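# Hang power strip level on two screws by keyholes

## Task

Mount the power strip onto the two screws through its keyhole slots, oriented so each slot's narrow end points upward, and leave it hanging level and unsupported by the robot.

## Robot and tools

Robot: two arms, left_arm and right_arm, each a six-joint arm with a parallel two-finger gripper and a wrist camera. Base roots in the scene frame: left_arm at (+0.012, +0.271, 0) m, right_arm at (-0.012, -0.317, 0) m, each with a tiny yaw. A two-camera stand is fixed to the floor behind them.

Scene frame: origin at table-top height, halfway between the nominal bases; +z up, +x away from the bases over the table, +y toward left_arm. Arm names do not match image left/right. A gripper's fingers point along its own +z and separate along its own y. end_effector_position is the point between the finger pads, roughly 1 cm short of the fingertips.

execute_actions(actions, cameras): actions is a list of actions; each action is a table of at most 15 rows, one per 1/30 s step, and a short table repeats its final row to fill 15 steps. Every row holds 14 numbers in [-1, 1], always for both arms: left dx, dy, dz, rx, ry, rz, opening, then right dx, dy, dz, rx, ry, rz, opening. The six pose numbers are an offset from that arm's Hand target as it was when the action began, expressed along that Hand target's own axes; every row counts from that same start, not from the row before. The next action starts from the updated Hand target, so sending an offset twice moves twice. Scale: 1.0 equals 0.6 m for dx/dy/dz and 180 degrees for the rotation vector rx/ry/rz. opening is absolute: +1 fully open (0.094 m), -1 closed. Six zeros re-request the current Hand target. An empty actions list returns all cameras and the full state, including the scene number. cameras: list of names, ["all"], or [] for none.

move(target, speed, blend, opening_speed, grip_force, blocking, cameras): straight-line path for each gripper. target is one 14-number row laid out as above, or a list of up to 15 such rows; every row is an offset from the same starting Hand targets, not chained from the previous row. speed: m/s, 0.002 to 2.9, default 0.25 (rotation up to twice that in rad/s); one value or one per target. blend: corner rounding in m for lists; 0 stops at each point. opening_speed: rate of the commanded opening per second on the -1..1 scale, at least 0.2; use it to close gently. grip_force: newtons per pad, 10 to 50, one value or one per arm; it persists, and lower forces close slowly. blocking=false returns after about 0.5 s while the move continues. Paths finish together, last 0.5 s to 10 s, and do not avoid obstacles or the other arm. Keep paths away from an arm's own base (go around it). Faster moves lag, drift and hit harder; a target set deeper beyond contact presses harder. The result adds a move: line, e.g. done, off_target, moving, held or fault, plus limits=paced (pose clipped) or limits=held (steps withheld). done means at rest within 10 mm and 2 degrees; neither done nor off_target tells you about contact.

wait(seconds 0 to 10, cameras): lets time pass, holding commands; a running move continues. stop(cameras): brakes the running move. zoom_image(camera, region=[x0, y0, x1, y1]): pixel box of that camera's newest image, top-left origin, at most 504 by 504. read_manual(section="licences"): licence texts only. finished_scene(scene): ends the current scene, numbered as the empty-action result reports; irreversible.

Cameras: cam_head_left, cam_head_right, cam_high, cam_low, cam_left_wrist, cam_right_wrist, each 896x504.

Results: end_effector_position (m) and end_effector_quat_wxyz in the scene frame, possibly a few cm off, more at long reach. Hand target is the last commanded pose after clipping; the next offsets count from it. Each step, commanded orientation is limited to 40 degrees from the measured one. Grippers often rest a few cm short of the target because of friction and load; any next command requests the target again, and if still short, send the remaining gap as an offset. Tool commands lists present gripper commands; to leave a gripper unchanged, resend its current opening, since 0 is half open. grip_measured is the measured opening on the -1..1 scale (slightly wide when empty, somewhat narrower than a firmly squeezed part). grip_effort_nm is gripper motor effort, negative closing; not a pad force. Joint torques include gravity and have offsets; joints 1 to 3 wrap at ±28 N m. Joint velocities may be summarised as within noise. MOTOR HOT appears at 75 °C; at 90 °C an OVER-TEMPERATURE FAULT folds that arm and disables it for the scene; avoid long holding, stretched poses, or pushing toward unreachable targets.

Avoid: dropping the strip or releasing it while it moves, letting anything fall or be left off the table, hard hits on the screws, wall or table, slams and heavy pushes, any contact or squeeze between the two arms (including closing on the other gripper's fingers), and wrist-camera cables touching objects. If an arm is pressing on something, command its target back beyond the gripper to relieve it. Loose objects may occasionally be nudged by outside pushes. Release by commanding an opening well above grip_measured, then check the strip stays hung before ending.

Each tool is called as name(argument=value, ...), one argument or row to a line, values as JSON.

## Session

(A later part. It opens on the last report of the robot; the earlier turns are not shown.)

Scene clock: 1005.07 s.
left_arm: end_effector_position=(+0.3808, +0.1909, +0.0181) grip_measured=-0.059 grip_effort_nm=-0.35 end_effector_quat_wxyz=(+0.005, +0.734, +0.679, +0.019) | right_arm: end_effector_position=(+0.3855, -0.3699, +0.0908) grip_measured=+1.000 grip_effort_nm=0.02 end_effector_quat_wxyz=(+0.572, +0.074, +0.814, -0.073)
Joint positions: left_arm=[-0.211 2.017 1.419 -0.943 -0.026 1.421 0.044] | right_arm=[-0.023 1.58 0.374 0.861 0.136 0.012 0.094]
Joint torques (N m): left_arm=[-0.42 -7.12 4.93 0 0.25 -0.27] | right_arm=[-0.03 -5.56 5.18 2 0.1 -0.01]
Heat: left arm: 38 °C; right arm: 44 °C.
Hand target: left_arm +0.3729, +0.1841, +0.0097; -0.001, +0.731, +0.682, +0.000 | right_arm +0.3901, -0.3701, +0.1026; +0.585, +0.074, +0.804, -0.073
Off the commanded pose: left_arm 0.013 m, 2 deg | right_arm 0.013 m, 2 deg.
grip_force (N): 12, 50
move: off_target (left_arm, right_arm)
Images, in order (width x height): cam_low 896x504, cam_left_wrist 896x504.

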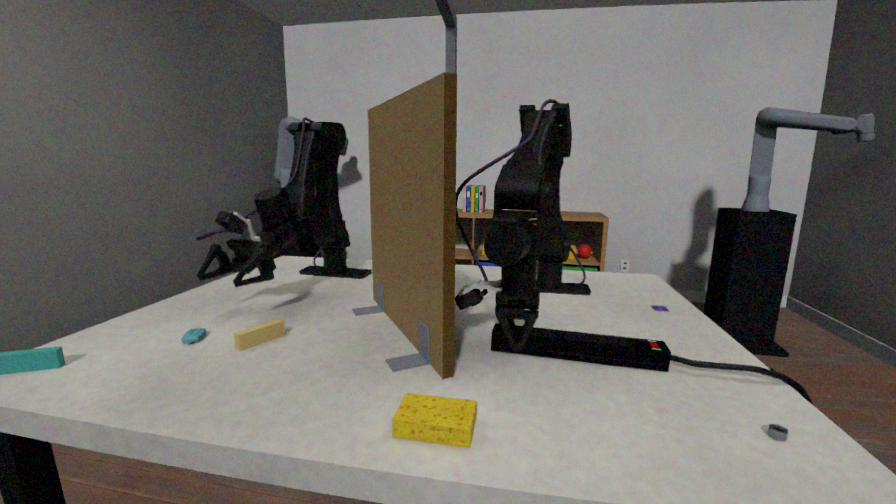

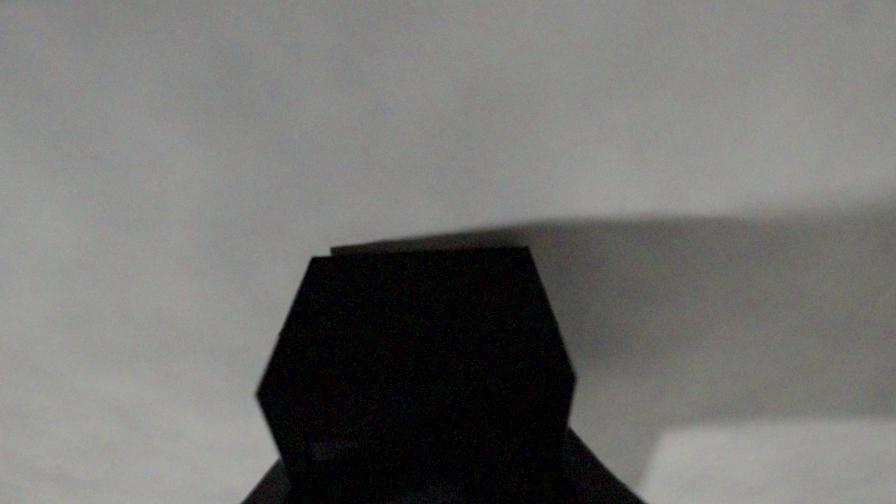

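move(
  target=[
    [0.0,0.01,0,0,0,0,0.02,0,0,0,0,0,0,1],
    [0.155,0.01,0,0,0,0,0.02,0,0,0,0,0,0,1],
  ],
  speed=0.08,
  opening_speed=0.3,
  grip_force=[50,50],
  cameras=["cam_left_wrist","cam_low","cam_high"],
)

Scene clock: 1018.00 s.
left_arm: end_effector_position=(+0.3877, +0.2790, +0.0126) grip_measured=+0.019 grip_effort_nm=0.06 end_effector_quat_wxyz=(+0.000, +0.726, +0.688, +0.010) | right_arm: end_effector_position=(+0.3855, -0.3699, +0.0908) grip_measured=+1.000 grip_effort_nm=0.02 end_effector_quat_wxyz=(+0.572, +0.074, +0.814, -0.073)
Joint positions: left_arm=[0.029 2.032 1.419 -0.943 -0.014 1.636 0.048] | right_arm=[-0.023 1.58 0.374 0.861 0.136 0.012 0.094]
Joint torques (N m): left_arm=[0.25 -7.75 5.59 -0.03 0.13 0.25] | right_arm=[-0.09 -5.53 5.2 2.02 0.03 0.01]
Heat: left arm: 38 °C; right arm: 44 °C.
Hand target: left_arm +0.3853, +0.2765, +0.0098; -0.001, +0.731, +0.682, +0.000 | right_arm +0.3901, -0.3701, +0.1026; +0.585, +0.074, +0.804, -0.073
Off the commanded pose: left_arm 0.004 m, 1 deg | right_arm 0.013 m, 2 deg.
move: off_target (right_arm)
Images, in order (width x height): cam_high 896x504, cam_low 896x504, cam_left_wrist 896x504.

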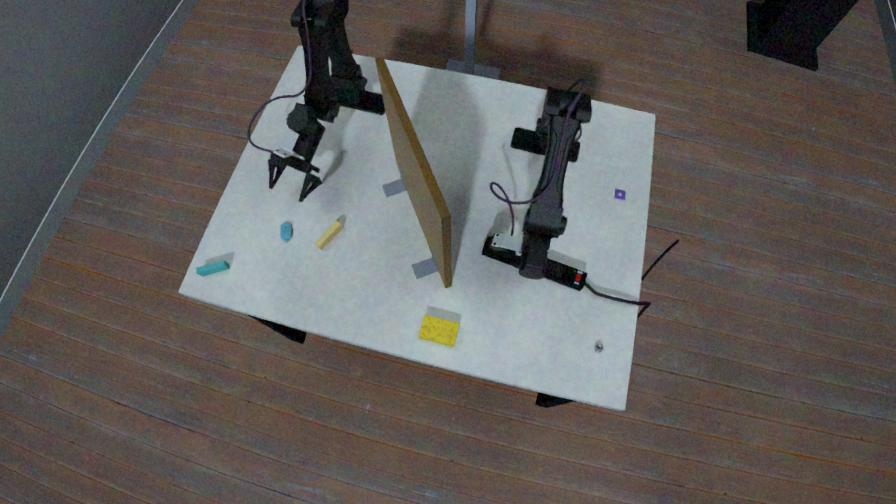

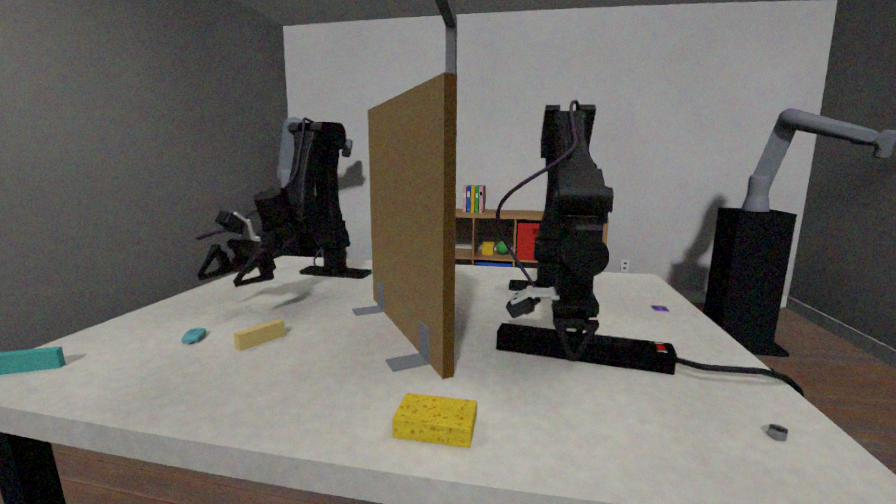

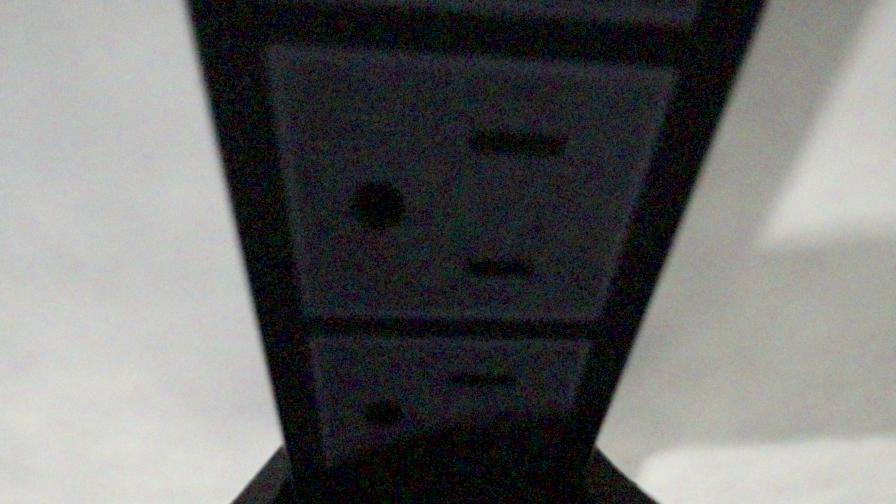

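move(
  target=[0,0,0,0,0,0,-0.3,0,0,0,0,0,0,1],
  speed=0.1,
  opening_speed=0.3,
  cameras=["cam_left_wrist"],
)

zoom_image(
  camera="cam_left_wrist",
  region=[200, 0, 700, 504],
)

Scene clock: 1025.83 s.
left_arm: end_effector_position=(+0.3877, +0.2796, +0.0126) grip_measured=-0.080 grip_effort_nm=-1.05 end_effector_quat_wxyz=(+0.000, +0.728, +0.685, +0.010) | right_arm: end_effector_position=(+0.3855, -0.3699, +0.0908) grip_measured=+1.000 grip_effort_nm=0.02 end_effector_quat_wxyz=(+0.572, +0.074, +0.814, -0.073)
Joint positions: left_arm=[0.031 2.032 1.419 -0.943 -0.014 1.646 0.043] | right_arm=[-0.023 1.58 0.374 0.861 0.136 0.012 0.094]
Joint torques (N m): left_arm=[0.24 -7.75 5.6 -0.05 0.12 0.05] | right_arm=[-0.03 -5.53 5.22 1.99 0.03 0.01]
Heat: left arm: 39 °C; right arm: 44 °C.
Hand target: left_arm +0.3853, +0.2765, +0.0098; -0.001, +0.731, +0.682, +0.000 | right_arm +0.3901, -0.3701, +0.1026; +0.585, +0.074, +0.804, -0.073
Off the commanded pose: left_arm 0.005 m, 1 deg | right_arm 0.013 m, 2 deg.
move: off_target (right_arm)
Images, in order (width x height): cam_left_wrist 896x504.

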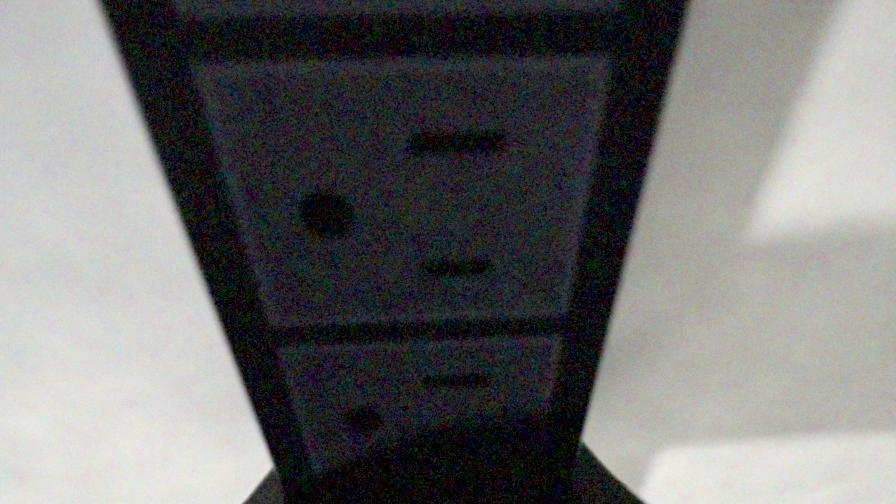

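Scaled by 1.000.

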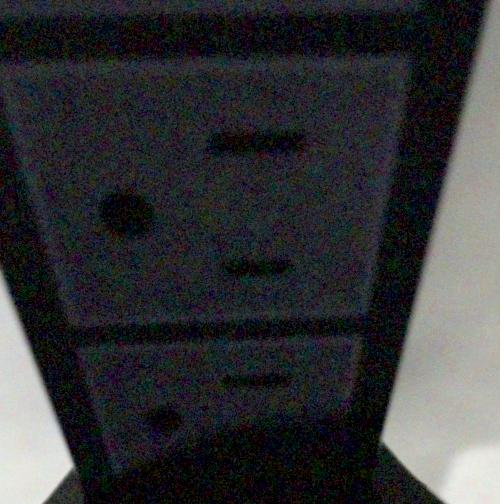

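move(
  target=[
    [0,0,-0.15,0,0,0,-0.3,0,0,0,0,0,0,1],
    [-0.03,-0.07,-0.45,0,0,0,-0.3,0,0,0,0,0,0,1],
  ],
  speed=0.15,
  blend=0.03,
  cameras=["cam_left_wrist","cam_low","cam_high"],
)

Scene clock: 1043.97 s.
left_arm: end_effector_position=(+0.3473, +0.2646, +0.2570) grip_measured=-0.088 grip_effort_nm=-1.05 end_effector_quat_wxyz=(+0.092, +0.718, +0.685, +0.086) | right_arm: end_effector_position=(+0.3855, -0.3699, +0.0908) grip_measured=+1.000 grip_effort_nm=0.02 end_effector_quat_wxyz=(+0.572, +0.074, +0.814, -0.073)
Joint positions: left_arm=[0 1.687 1.937 -1.569 0.009 1.599 0.043] | right_arm=[-0.023 1.58 0.374 0.861 0.136 0.012 0.094]
Joint torques (N m): left_arm=[-0.83 -8.49 8.9 0.27 -0.1 0.06] | right_arm=[-0.2 -5.59 5.29 2 0.05 0.02]
Heat: left arm: 39 °C; right arm: 44 °C.
Hand target: left_arm +0.3423, +0.2611, +0.2798; -0.001, +0.731, +0.682, +0.000 | right_arm +0.3901, -0.3701, +0.1026; +0.585, +0.074, +0.804, -0.073
Off the commanded pose: left_arm 0.024 m, 15 deg | right_arm 0.013 m, 2 deg.
joint sent to its limit (left arm) — joint 4 (wrist pitch), lower limit. The joint targets are off in position and orientation.
move: off_target (left_arm, right_arm)
Images, in order (width x height): cam_high 896x504, cam_low 896x504, cam_left_wrist 896x504.

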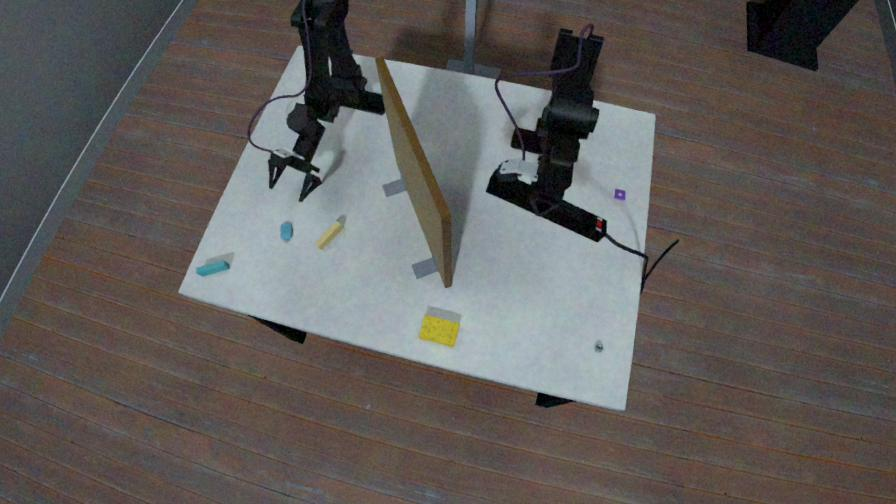

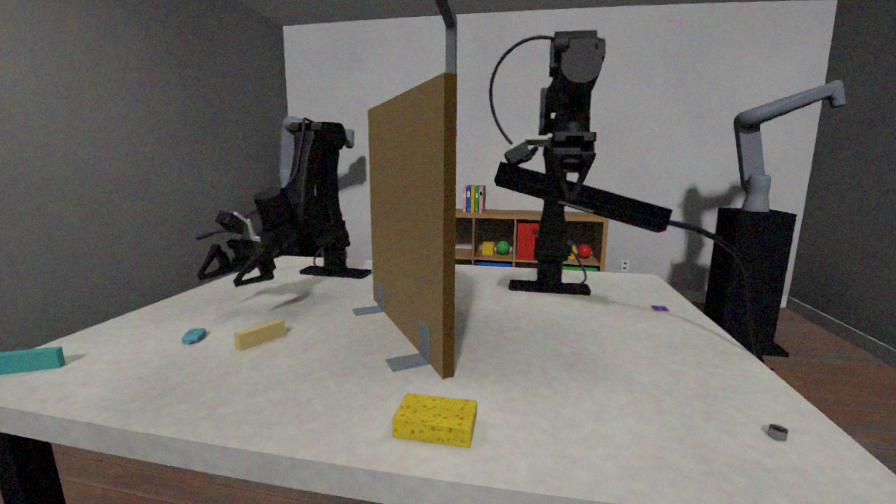

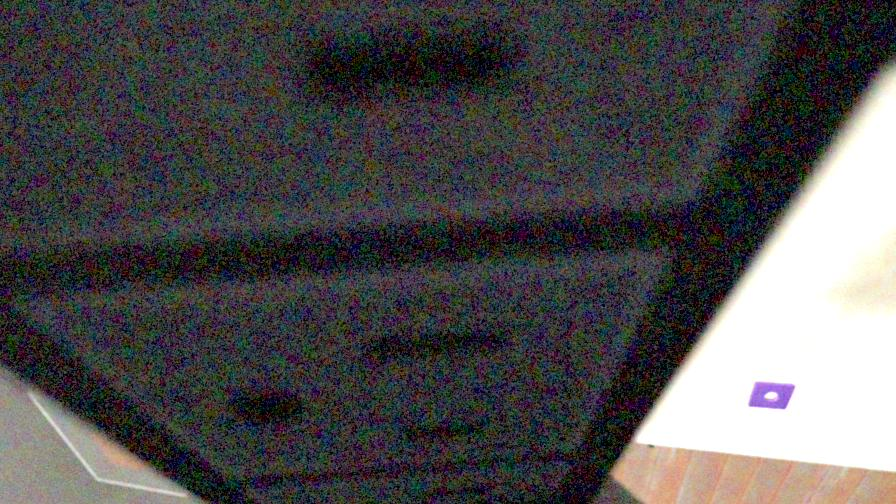

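move(
  target=[0,0,-0.08,-0.594,0.192,0.593,-0.3,0,0,0,0,0,0,1],
  speed=0.25,
  cameras=["cam_left_wrist","cam_low","cam_high","cam_head_right"],
)

Scene clock: 1063.77 s.
left_arm: end_effector_position=(+0.3473, +0.2659, +0.3060) grip_measured=-0.088 grip_effort_nm=-1.05 end_effector_quat_wxyz=(+0.456, +0.671, -0.226, +0.539) | right_arm: end_effector_position=(+0.3855, -0.3699, +0.0908) grip_measured=+1.000 grip_effort_nm=0.02 end_effector_quat_wxyz=(+0.572, +0.074, +0.814, -0.073)
Joint positions: left_arm=[0.566 1.53 0.788 1.447 1.576 2.06 0.043] | right_arm=[-0.023 1.58 0.374 0.861 0.136 0.012 0.094]
Joint torques (N m): left_arm=[-0.09 -5.78 9.39 1.64 -0.36 0.49] | right_arm=[-0.03 -5.5 5.29 1.99 0.08 -0.02]
Heat: left arm: 39 °C; right arm: 44 °C.
Hand target: left_arm +0.3424, +0.2610, +0.3278; +0.344, +0.618, -0.344, +0.618 | right_arm +0.3901, -0.3701, +0.1026; +0.585, +0.074, +0.804, -0.073
Off the commanded pose: left_arm 0.023 m, 22 deg | right_arm 0.013 m, 2 deg.
joint sent to its limit (left arm) — joint 4 (wrist pitch), upper limit; joint 5 (wrist yaw), upper limit; joint 6 (wrist roll), upper limit. The joint targets are off in position and orientation.
move: off_target (left_arm, right_arm); limits=paced
Images, in order (width x height): cam_head_right 896x504, cam_high 896x504, cam_low 896x504, cam_left_wrist 896x504.

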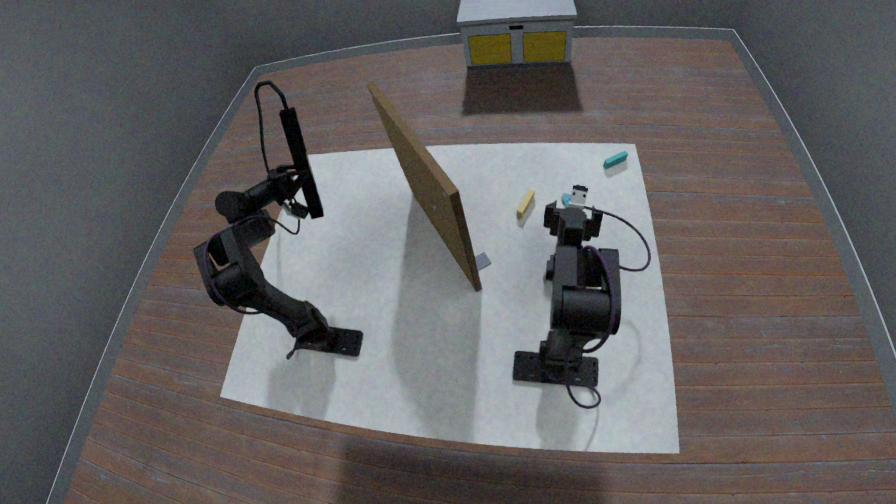

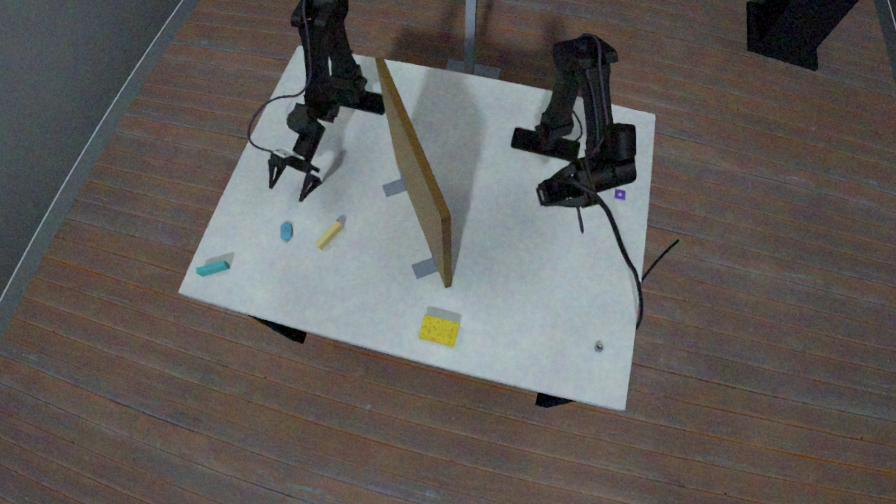

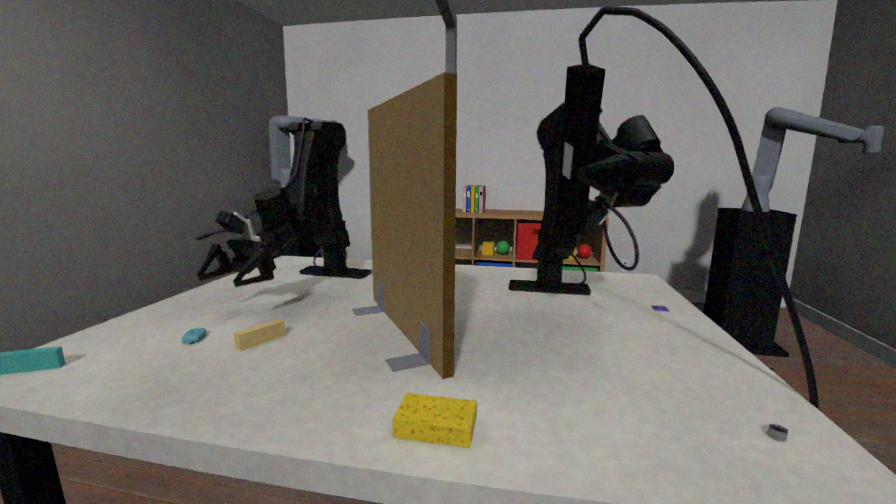

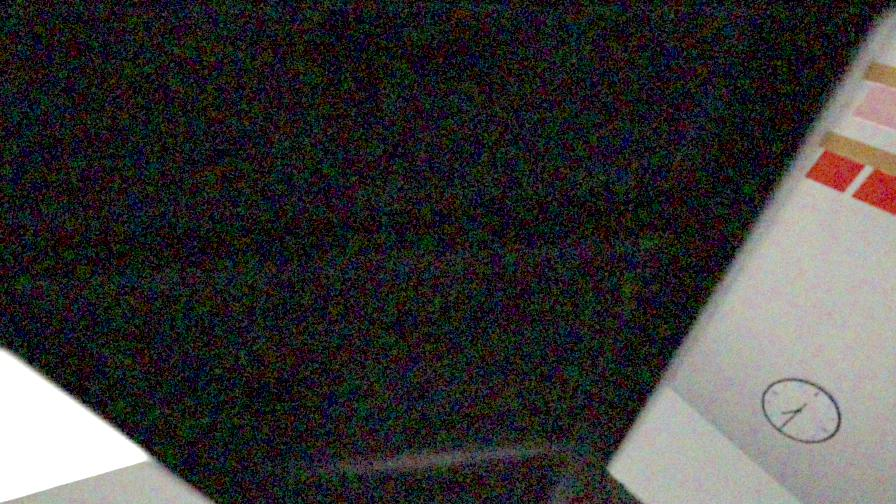

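move(
  target=[0,0,0,0.594,-0.192,-0.593,-0.3,0,0,0,0,0,0,1],
  speed=0.3,
)

Scene clock: 1085.97 s.
left_arm: end_effector_position=(+0.3420, +0.2573, +0.3131) grip_measured=-0.088 grip_effort_nm=-1.05 end_effector_quat_wxyz=(+0.161, +0.711, +0.670, +0.141) | right_arm: end_effector_position=(+0.3855, -0.3699, +0.0908) grip_measured=+1.000 grip_effort_nm=0.02 end_effector_quat_wxyz=(+0.572, +0.074, +0.814, -0.073)
Joint positions: left_arm=[-0.012 1.605 2.043 -1.577 0.028 1.594 0.043] | right_arm=[-0.023 1.58 0.374 0.861 0.136 0.012 0.094]
Joint torques (N m): left_arm=[0.29 -5.11 9.1 0.64 -0.22 0.11] | right_arm=[-0.14 -5.56 5.23 1.99 0.06 -0.03]
Heat: left arm: 39 °C; right arm: 44 °C.
Hand target: left_arm +0.3423, +0.2611, +0.3278; -0.001, +0.731, +0.682, +0.000 | right_arm +0.3901, -0.3701, +0.1026; +0.585, +0.074, +0.804, -0.073
Off the commanded pose: left_arm 0.015 m, 25 deg | right_arm 0.013 m, 2 deg.
joint sent to its limit (left arm) — joint 4 (wrist pitch), lower limit. The joint targets are off in position and orientation.
move: off_target (left_arm, right_arm)

move(
  target=[
    [0,0,0,0,0,-0.522,-0.3,0,0,0,0,0,0,1],
    [0.03,0.03,-0.03,-0.401,-0.374,-0.401,-0.3,0,0,0,0,0,0,1],
  ],
  speed=0.35,
  blend=0.02,
  cameras=["cam_left_wrist","cam_low","cam_high","cam_head_right"],
)

Scene clock: 1100.10 s.
left_arm: end_effector_position=(+0.3590, +0.2836, +0.3182) grip_measured=-0.088 grip_effort_nm=-1.05 end_effector_quat_wxyz=(+0.664, +0.002, +0.747, +0.023) | right_arm: end_effector_position=(+0.3855, -0.3699, +0.0908) grip_measured=+1.000 grip_effort_nm=0.02 end_effector_quat_wxyz=(+0.572, +0.074, +0.814, -0.073)
Joint positions: left_arm=[0.052 0.86 0.735 0.008 0.003 0.038 0.043] | right_arm=[-0.023 1.58 0.374 0.861 0.136 0.012 0.094]
Joint torques (N m): left_arm=[0.24 -1.66 7.09 2.79 0.37 -0.4] | right_arm=[-0.02 -5.5 5.27 1.98 0.07 0.04]
Heat: left arm: 40 °C; right arm: 44 °C.
Hand target: left_arm +0.3616, +0.2777, +0.3459; +0.707, +0.000, +0.707, +0.001 | right_arm +0.3901, -0.3701, +0.1026; +0.585, +0.074, +0.804, -0.073
Off the commanded pose: left_arm 0.028 m, 7 deg | right_arm 0.013 m, 2 deg.
move: off_target (left_arm, right_arm)
Images, in order (width x height): cam_head_right 896x504, cam_high 896x504, cam_low 896x504, cam_left_wrist 896x504.

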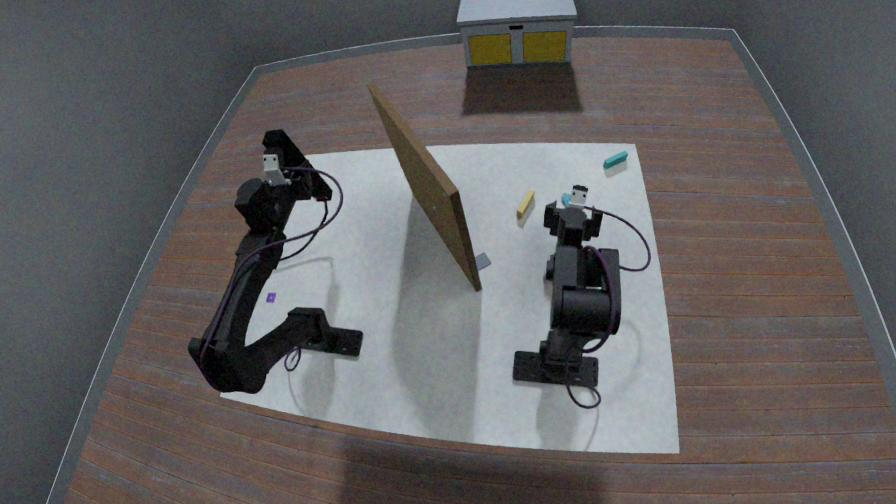

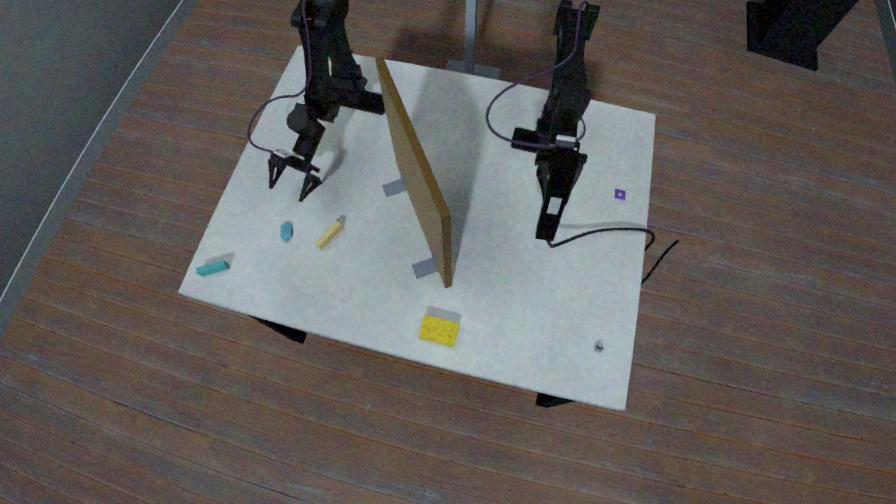

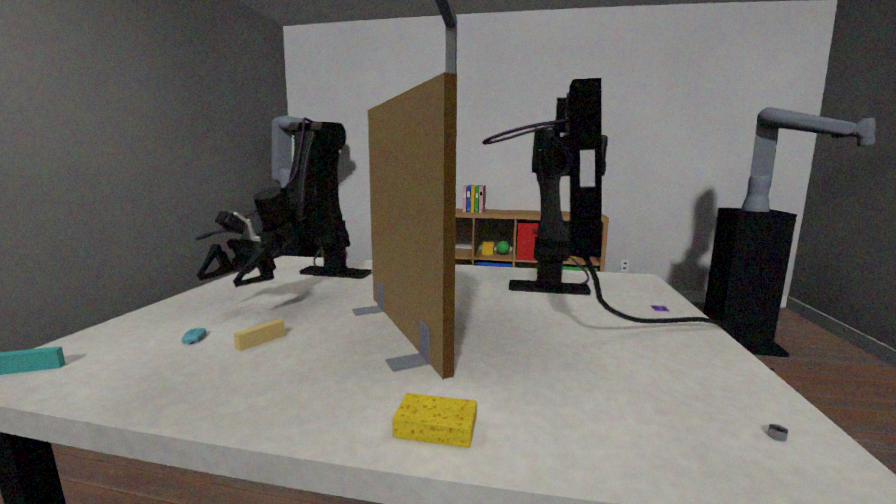

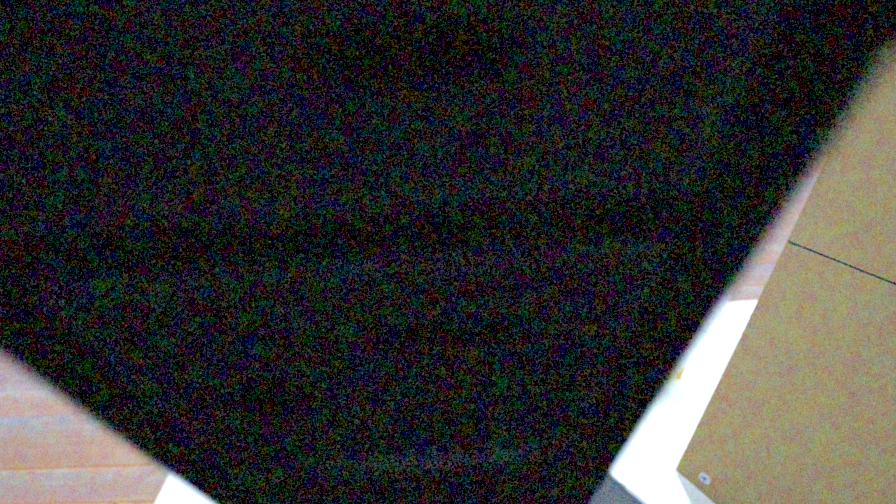

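move(
  target=[-0.023,-0.25,-0.165,0.252,0.252,-0.4525,-0.3,0,0,0,0,0,0,1],
  speed=0.25,
  cameras=["cam_left_wrist","cam_low","cam_high","cam_head_right"],
)

Scene clock: 1120.27 s.
left_arm: end_effector_position=(+0.2735, +0.1345, +0.3440) grip_measured=-0.088 grip_effort_nm=-1.05 end_effector_quat_wxyz=(+0.193, -0.216, +0.692, -0.662) | right_arm: end_effector_position=(+0.3855, -0.3699, +0.0908) grip_measured=+1.000 grip_effort_nm=0.02 end_effector_quat_wxyz=(+0.572, +0.074, +0.814, -0.073)
Joint positions: left_arm=[0.094 0.842 0.779 -0.039 1.058 -1.501 0.043] | right_arm=[-0.023 1.58 0.374 0.861 0.136 0.012 0.094]
Joint torques (N m): left_arm=[-0.95 -2.93 6.84 1.85 0.28 -0.63] | right_arm=[-0.16 -5.49 5.12 2 0.06 0]
Heat: left arm: 40 °C; right arm: 44 °C.
Hand target: left_arm +0.2627, +0.1277, +0.3595; +0.194, -0.194, +0.681, -0.679 | right_arm +0.3901, -0.3701, +0.1026; +0.585, +0.074, +0.804, -0.073
Off the commanded pose: left_arm 0.020 m, 3 deg | right_arm 0.013 m, 2 deg.
move: off_target (left_arm, right_arm)
Images, in order (width x height): cam_head_right 896x504, cam_high 896x504, cam_low 896x504, cam_left_wrist 896x504.

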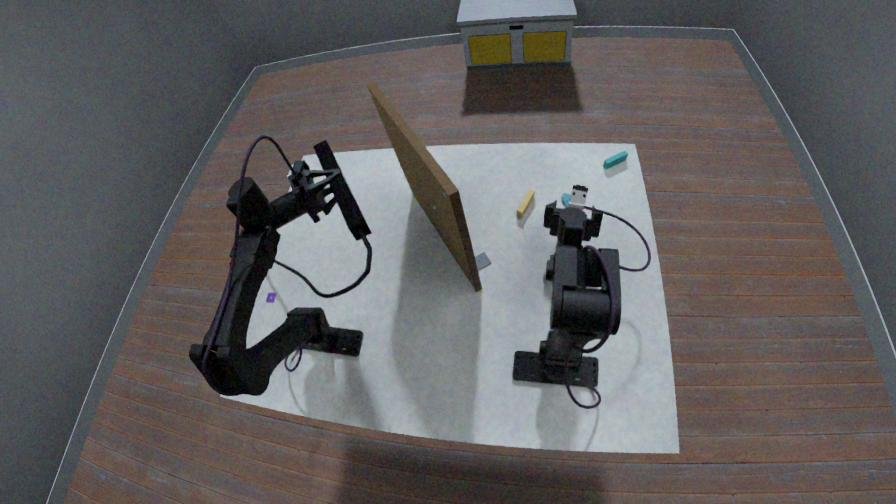

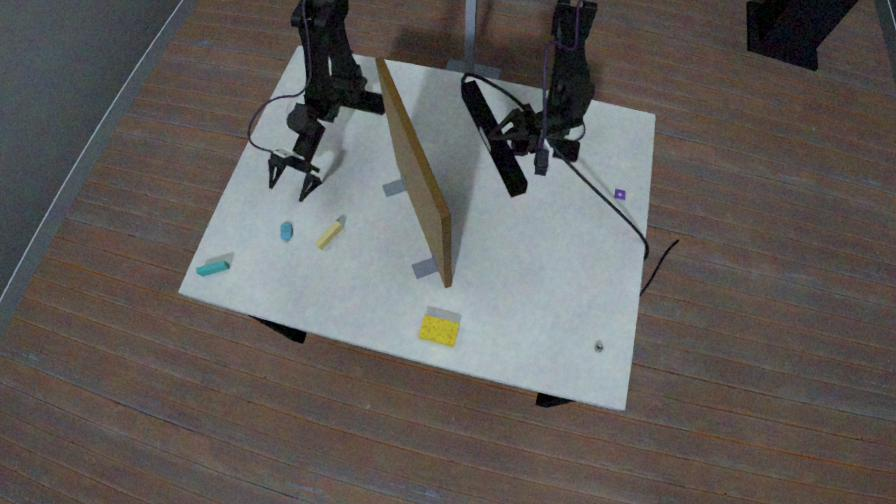

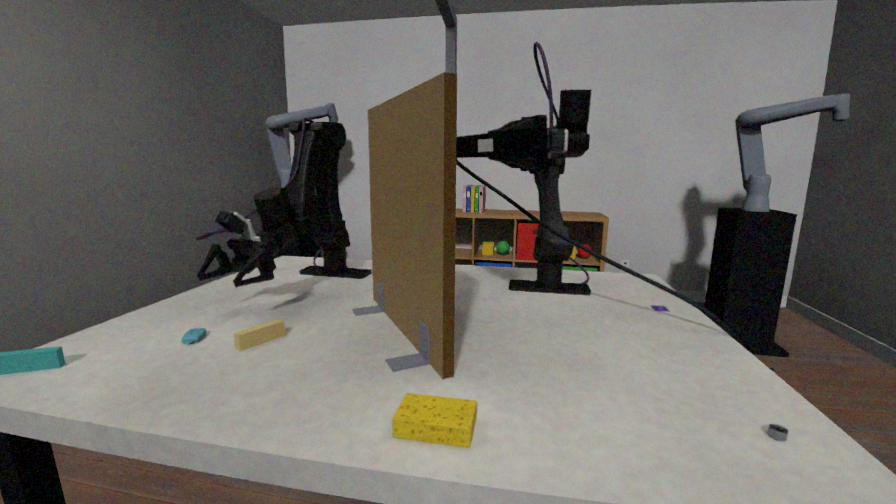

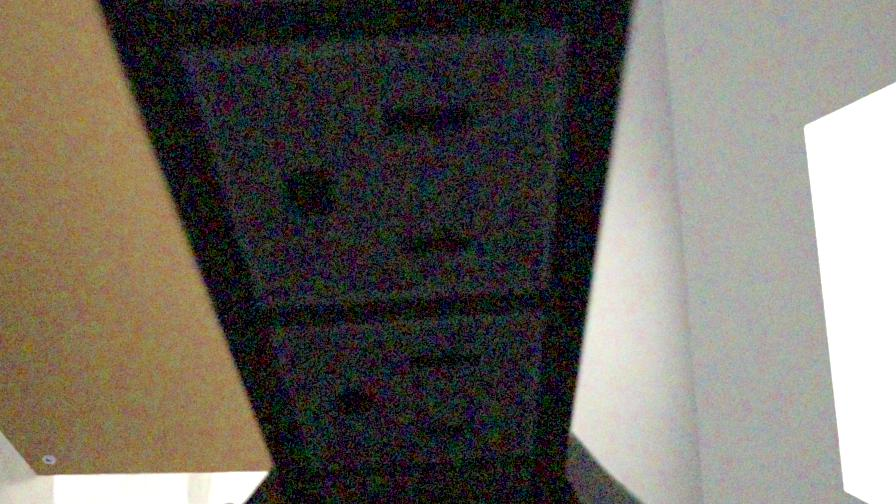

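zoom_image(
  camera="cam_head_right",
  region=[350, 70, 510, 300],
)

zoom_image(
  camera="cam_head_left",
  region=[360, 70, 530, 300],
)

Scaled by 2.191.

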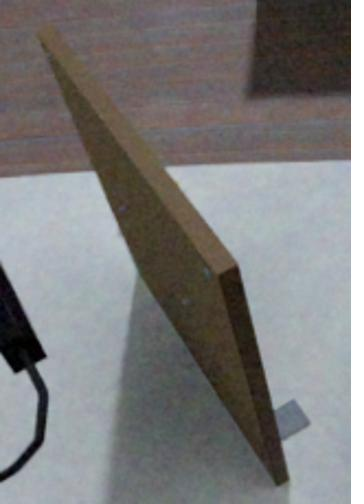

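This scene's latest camera images include none from cam_head_left. They are from: cam_head_right, cam_high, cam_low, cam_left_wrist. cam_head_left's image comes with the result of a call that names it in "cameras".

move(
  target=[-0.1,-0.14,0,0,0,0,-0.3,0,0,0,0,0,0,1],
  speed=0.2,
  cameras=["cam_left_wrist","cam_head_right"],
)

Scene clock: 1147.50 s.
left_arm: end_effector_position=(+0.3200, +0.1615, +0.4277) grip_measured=-0.088 grip_effort_nm=-1.05 end_effector_quat_wxyz=(+0.208, -0.186, +0.684, -0.674) | right_arm: end_effector_position=(+0.3855, -0.3699, +0.0908) grip_measured=+1.000 grip_effort_nm=0.02 end_effector_quat_wxyz=(+0.572, +0.074, +0.814, -0.073)
Joint positions: left_arm=[0.212 1.116 1.172 -0.067 1.2 -1.527 0.043] | right_arm=[-0.023 1.58 0.374 0.861 0.136 0.012 0.094]
Joint torques (N m): left_arm=[0.24 -2.61 11.03 0.77 0.1 -0.59] | right_arm=[-0.05 -5.59 5.19 2.01 0.07 -0.01]
Heat: left arm: 40 °C; right arm: 44 °C.
Hand target: left_arm +0.3137, +0.1591, +0.4435; +0.194, -0.194, +0.681, -0.679 | right_arm +0.3901, -0.3701, +0.1026; +0.585, +0.074, +0.804, -0.073
Off the commanded pose: left_arm 0.017 m, 2 deg | right_arm 0.013 m, 2 deg.
move: off_target (left_arm, right_arm)
Images, in order (width x height): cam_head_right 896x504, cam_left_wrist 896x504.

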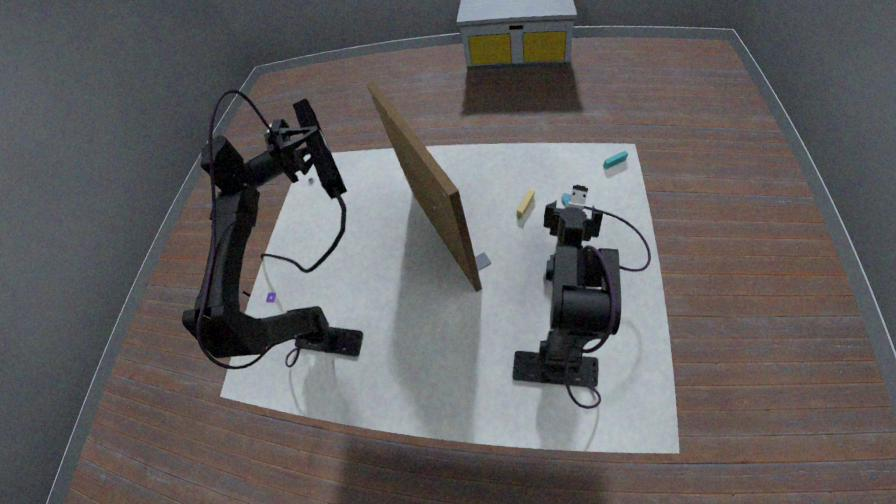

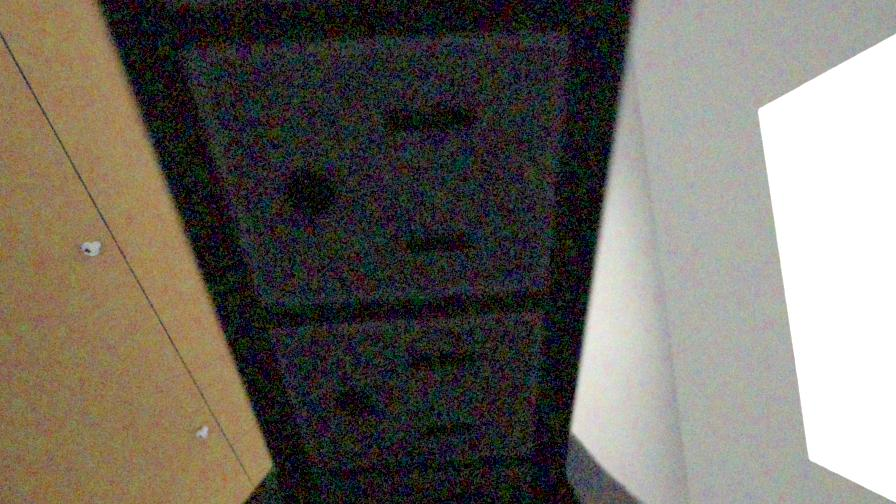

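execute_actions(
  actions=[],
  cameras=["cam_low","cam_high"],
)

zoom_image(
  camera="cam_low",
  region=[440, 60, 620, 180],
)

zoom_image(
  camera="cam_high",
  region=[440, 60, 600, 220],
)

Scene clock: 1182.07 s.
left_arm: end_effector_position=(+0.3200, +0.1615, +0.4277) grip_measured=-0.088 grip_effort_nm=-1.05 end_effector_quat_wxyz=(+0.208, -0.186, +0.684, -0.674) | right_arm: end_effector_position=(+0.3855, -0.3699, +0.0908) grip_measured=+1.000 grip_effort_nm=0.02 end_effector_quat_wxyz=(+0.572, +0.074, +0.814, -0.073)
Joint positions: left_arm=[0.212 1.116 1.172 -0.067 1.2 -1.527 0.043] | right_arm=[-0.023 1.58 0.374 0.861 0.136 0.012 0.094]
Joint velocities: within noise
Joint torques (N m): left_arm=[0.28 -2.62 11 0.77 0.1 -0.6] | right_arm=[0.05 -5.6 5.18 2.01 0.08 0.04]
Heat: left arm: 44 °C; right arm: 44 °C.
Hand target: left_arm +0.3137, +0.1591, +0.4435; +0.194, -0.194, +0.681, -0.679 | right_arm +0.3901, -0.3701, +0.1026; +0.585, +0.074, +0.804, -0.073
Tool commands: left_gripper/opening=-0.3 right_gripper/opening=+1.0
Off the commanded pose: left_arm 0.017 m, 2 deg | right_arm 0.013 m, 2 deg.
Images, in order (width x height): cam_high 896x504, cam_low 896x504.

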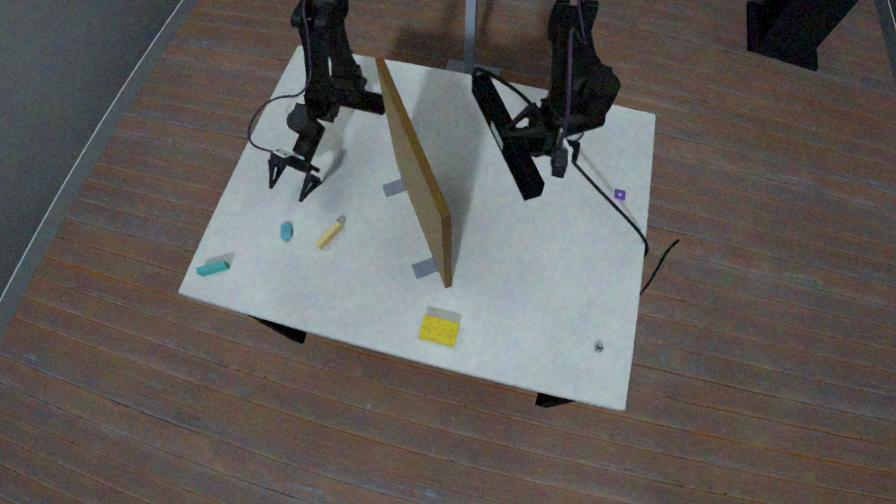

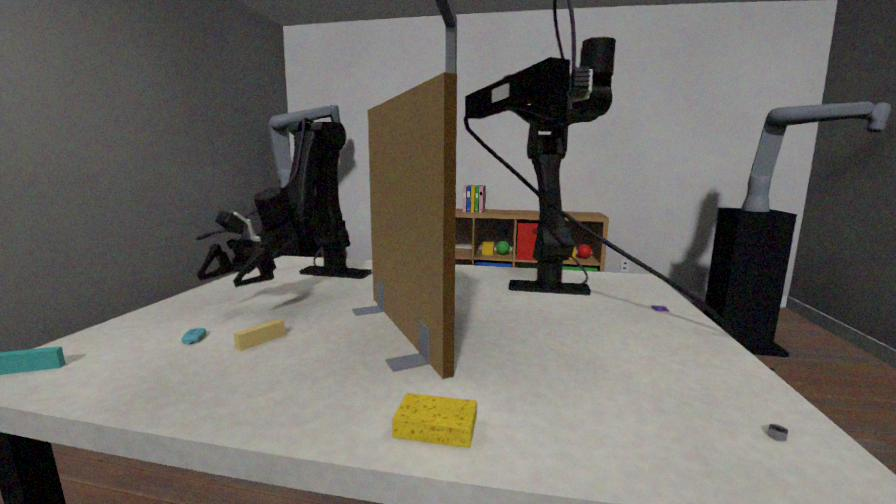

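Scaled by 2.800.

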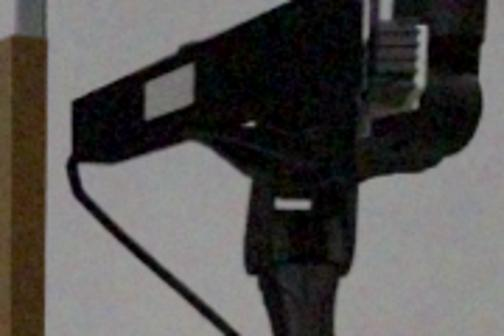

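Scaled by 3.150.

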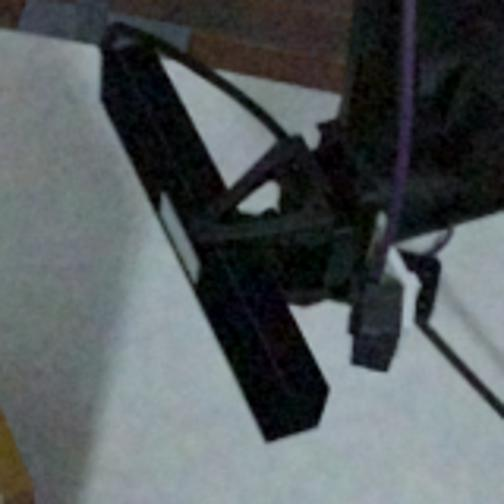

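move(
  target=[0.062,0.1,0.105,0,0,-0.0228,-0.3,0,0,0,0,0,0,1],
  speed=0.15,
  cameras=["cam_left_wrist"],
)

Scene clock: 1198.90 s.
left_arm: end_effector_position=(+0.3226, +0.0879, +0.3595) grip_measured=-0.088 grip_effort_nm=-1.05 end_effector_quat_wxyz=(+0.148, -0.237, +0.692, -0.666) | right_arm: end_effector_position=(+0.3855, -0.3699, +0.0908) grip_measured=+1.000 grip_effort_nm=0.03 end_effector_quat_wxyz=(+0.572, +0.074, +0.814, -0.073)
Joint positions: left_arm=[-0.122 1.092 0.959 0.023 0.88 -1.597 0.043] | right_arm=[-0.023 1.58 0.374 0.861 0.136 0.012 0.094]
Joint torques (N m): left_arm=[-0.79 -5.2 7.2 2.11 -0.12 -0.48] | right_arm=[-0.01 -5.59 5.22 2 0.06 -0.01]
Heat: left arm: 44 °C; right arm: 44 °C.
Hand target: left_arm +0.3153, +0.0861, +0.3833; +0.169, -0.218, +0.673, -0.686 | right_arm +0.3901, -0.3701, +0.1026; +0.585, +0.074, +0.804, -0.073
Off the commanded pose: left_arm 0.025 m, 5 deg | right_arm 0.013 m, 2 deg.
move: off_target (left_arm, right_arm)
Images, in order (width x height): cam_left_wrist 896x504.

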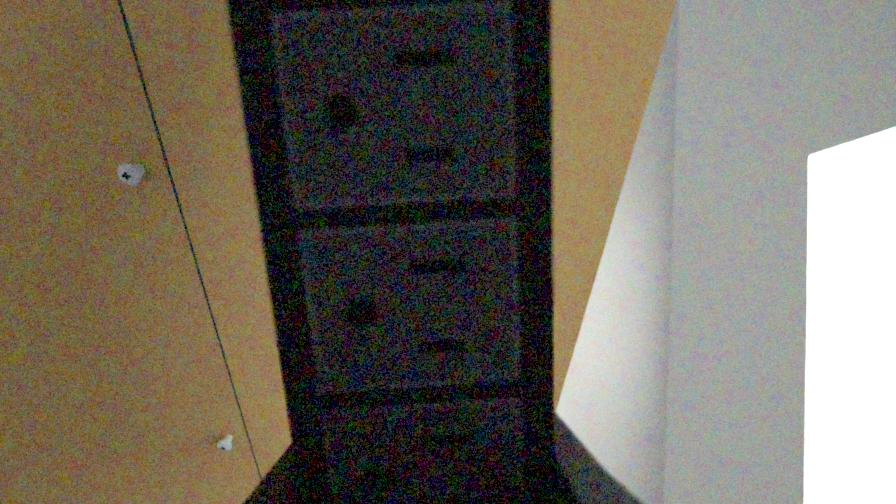

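move(
  target=[
    [0,0,0.05,0.0167,0,0.0137,-0.3,0,0,0,0,0,0,1],
    [0,0,0.125,0.0167,0,0.0137,-0.3,0,0,0,0,0,0,1],
  ],
  speed=0.07,
  cameras=["cam_left_wrist","cam_head_right","cam_high"],
)

Scene clock: 1231.43 s.
left_arm: end_effector_position=(+0.3606, +0.0381, +0.3524) grip_measured=-0.088 grip_effort_nm=-1.05 end_effector_quat_wxyz=(+0.193, -0.232, +0.676, -0.672) | right_arm: end_effector_position=(+0.3855, -0.3699, +0.0908) grip_measured=+1.000 grip_effort_nm=0.02 end_effector_quat_wxyz=(+0.572, +0.074, +0.814, -0.073)
Joint positions: left_arm=[-0.32 1.253 0.969 0.255 0.623 -1.606 0.043] | right_arm=[-0.023 1.58 0.374 0.861 0.136 0.012 0.094]
Joint torques (N m): left_arm=[-2.13 -2.89 11.54 2.05 0.32 -0.37] | right_arm=[-0.01 -5.55 5.23 2 0.05 0]
Heat: left arm: 42 °C; right arm: 44 °C.
Hand target: left_arm +0.3548, +0.0223, +0.3832; +0.189, -0.199, +0.660, -0.699 | right_arm +0.3901, -0.3701, +0.1026; +0.585, +0.074, +0.804, -0.073
Off the commanded pose: left_arm 0.035 m, 5 deg | right_arm 0.013 m, 2 deg.
move: off_target (left_arm, right_arm)
Images, in order (width x height): cam_head_right 896x504, cam_high 896x504, cam_left_wrist 896x504.

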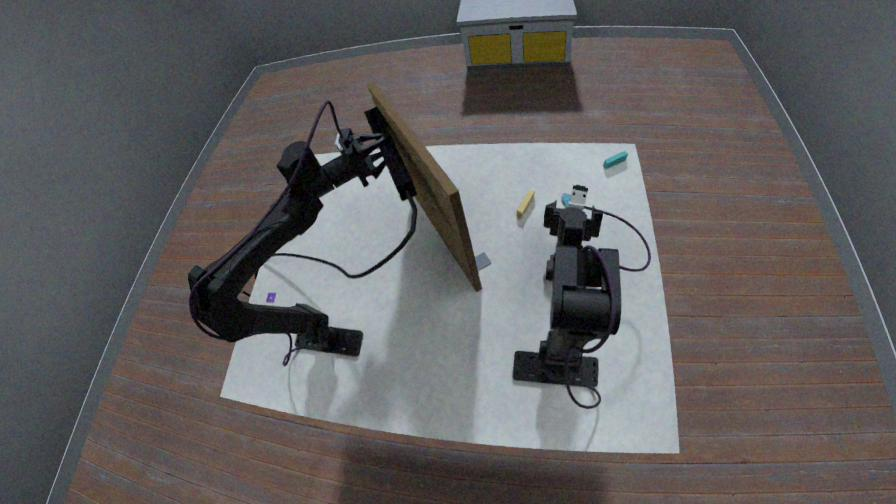

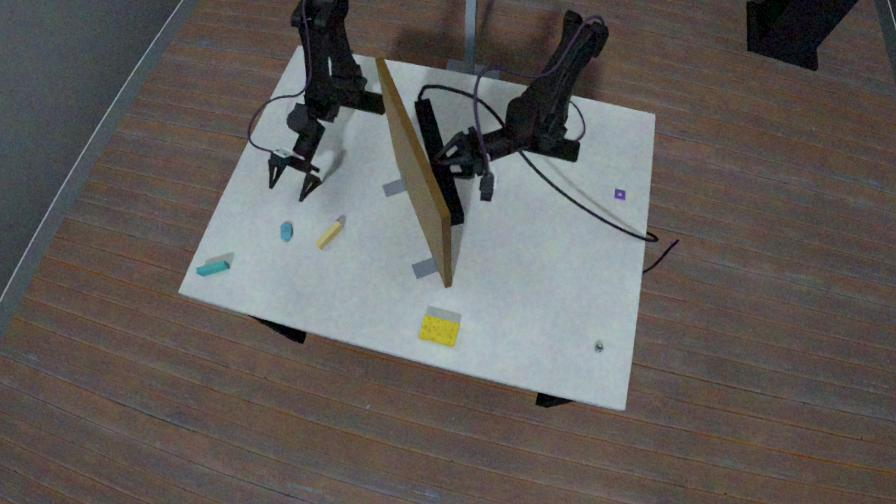

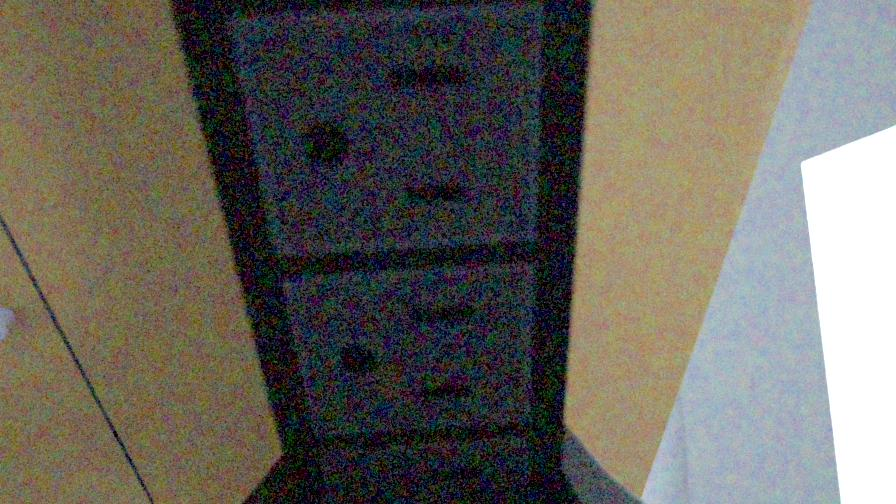

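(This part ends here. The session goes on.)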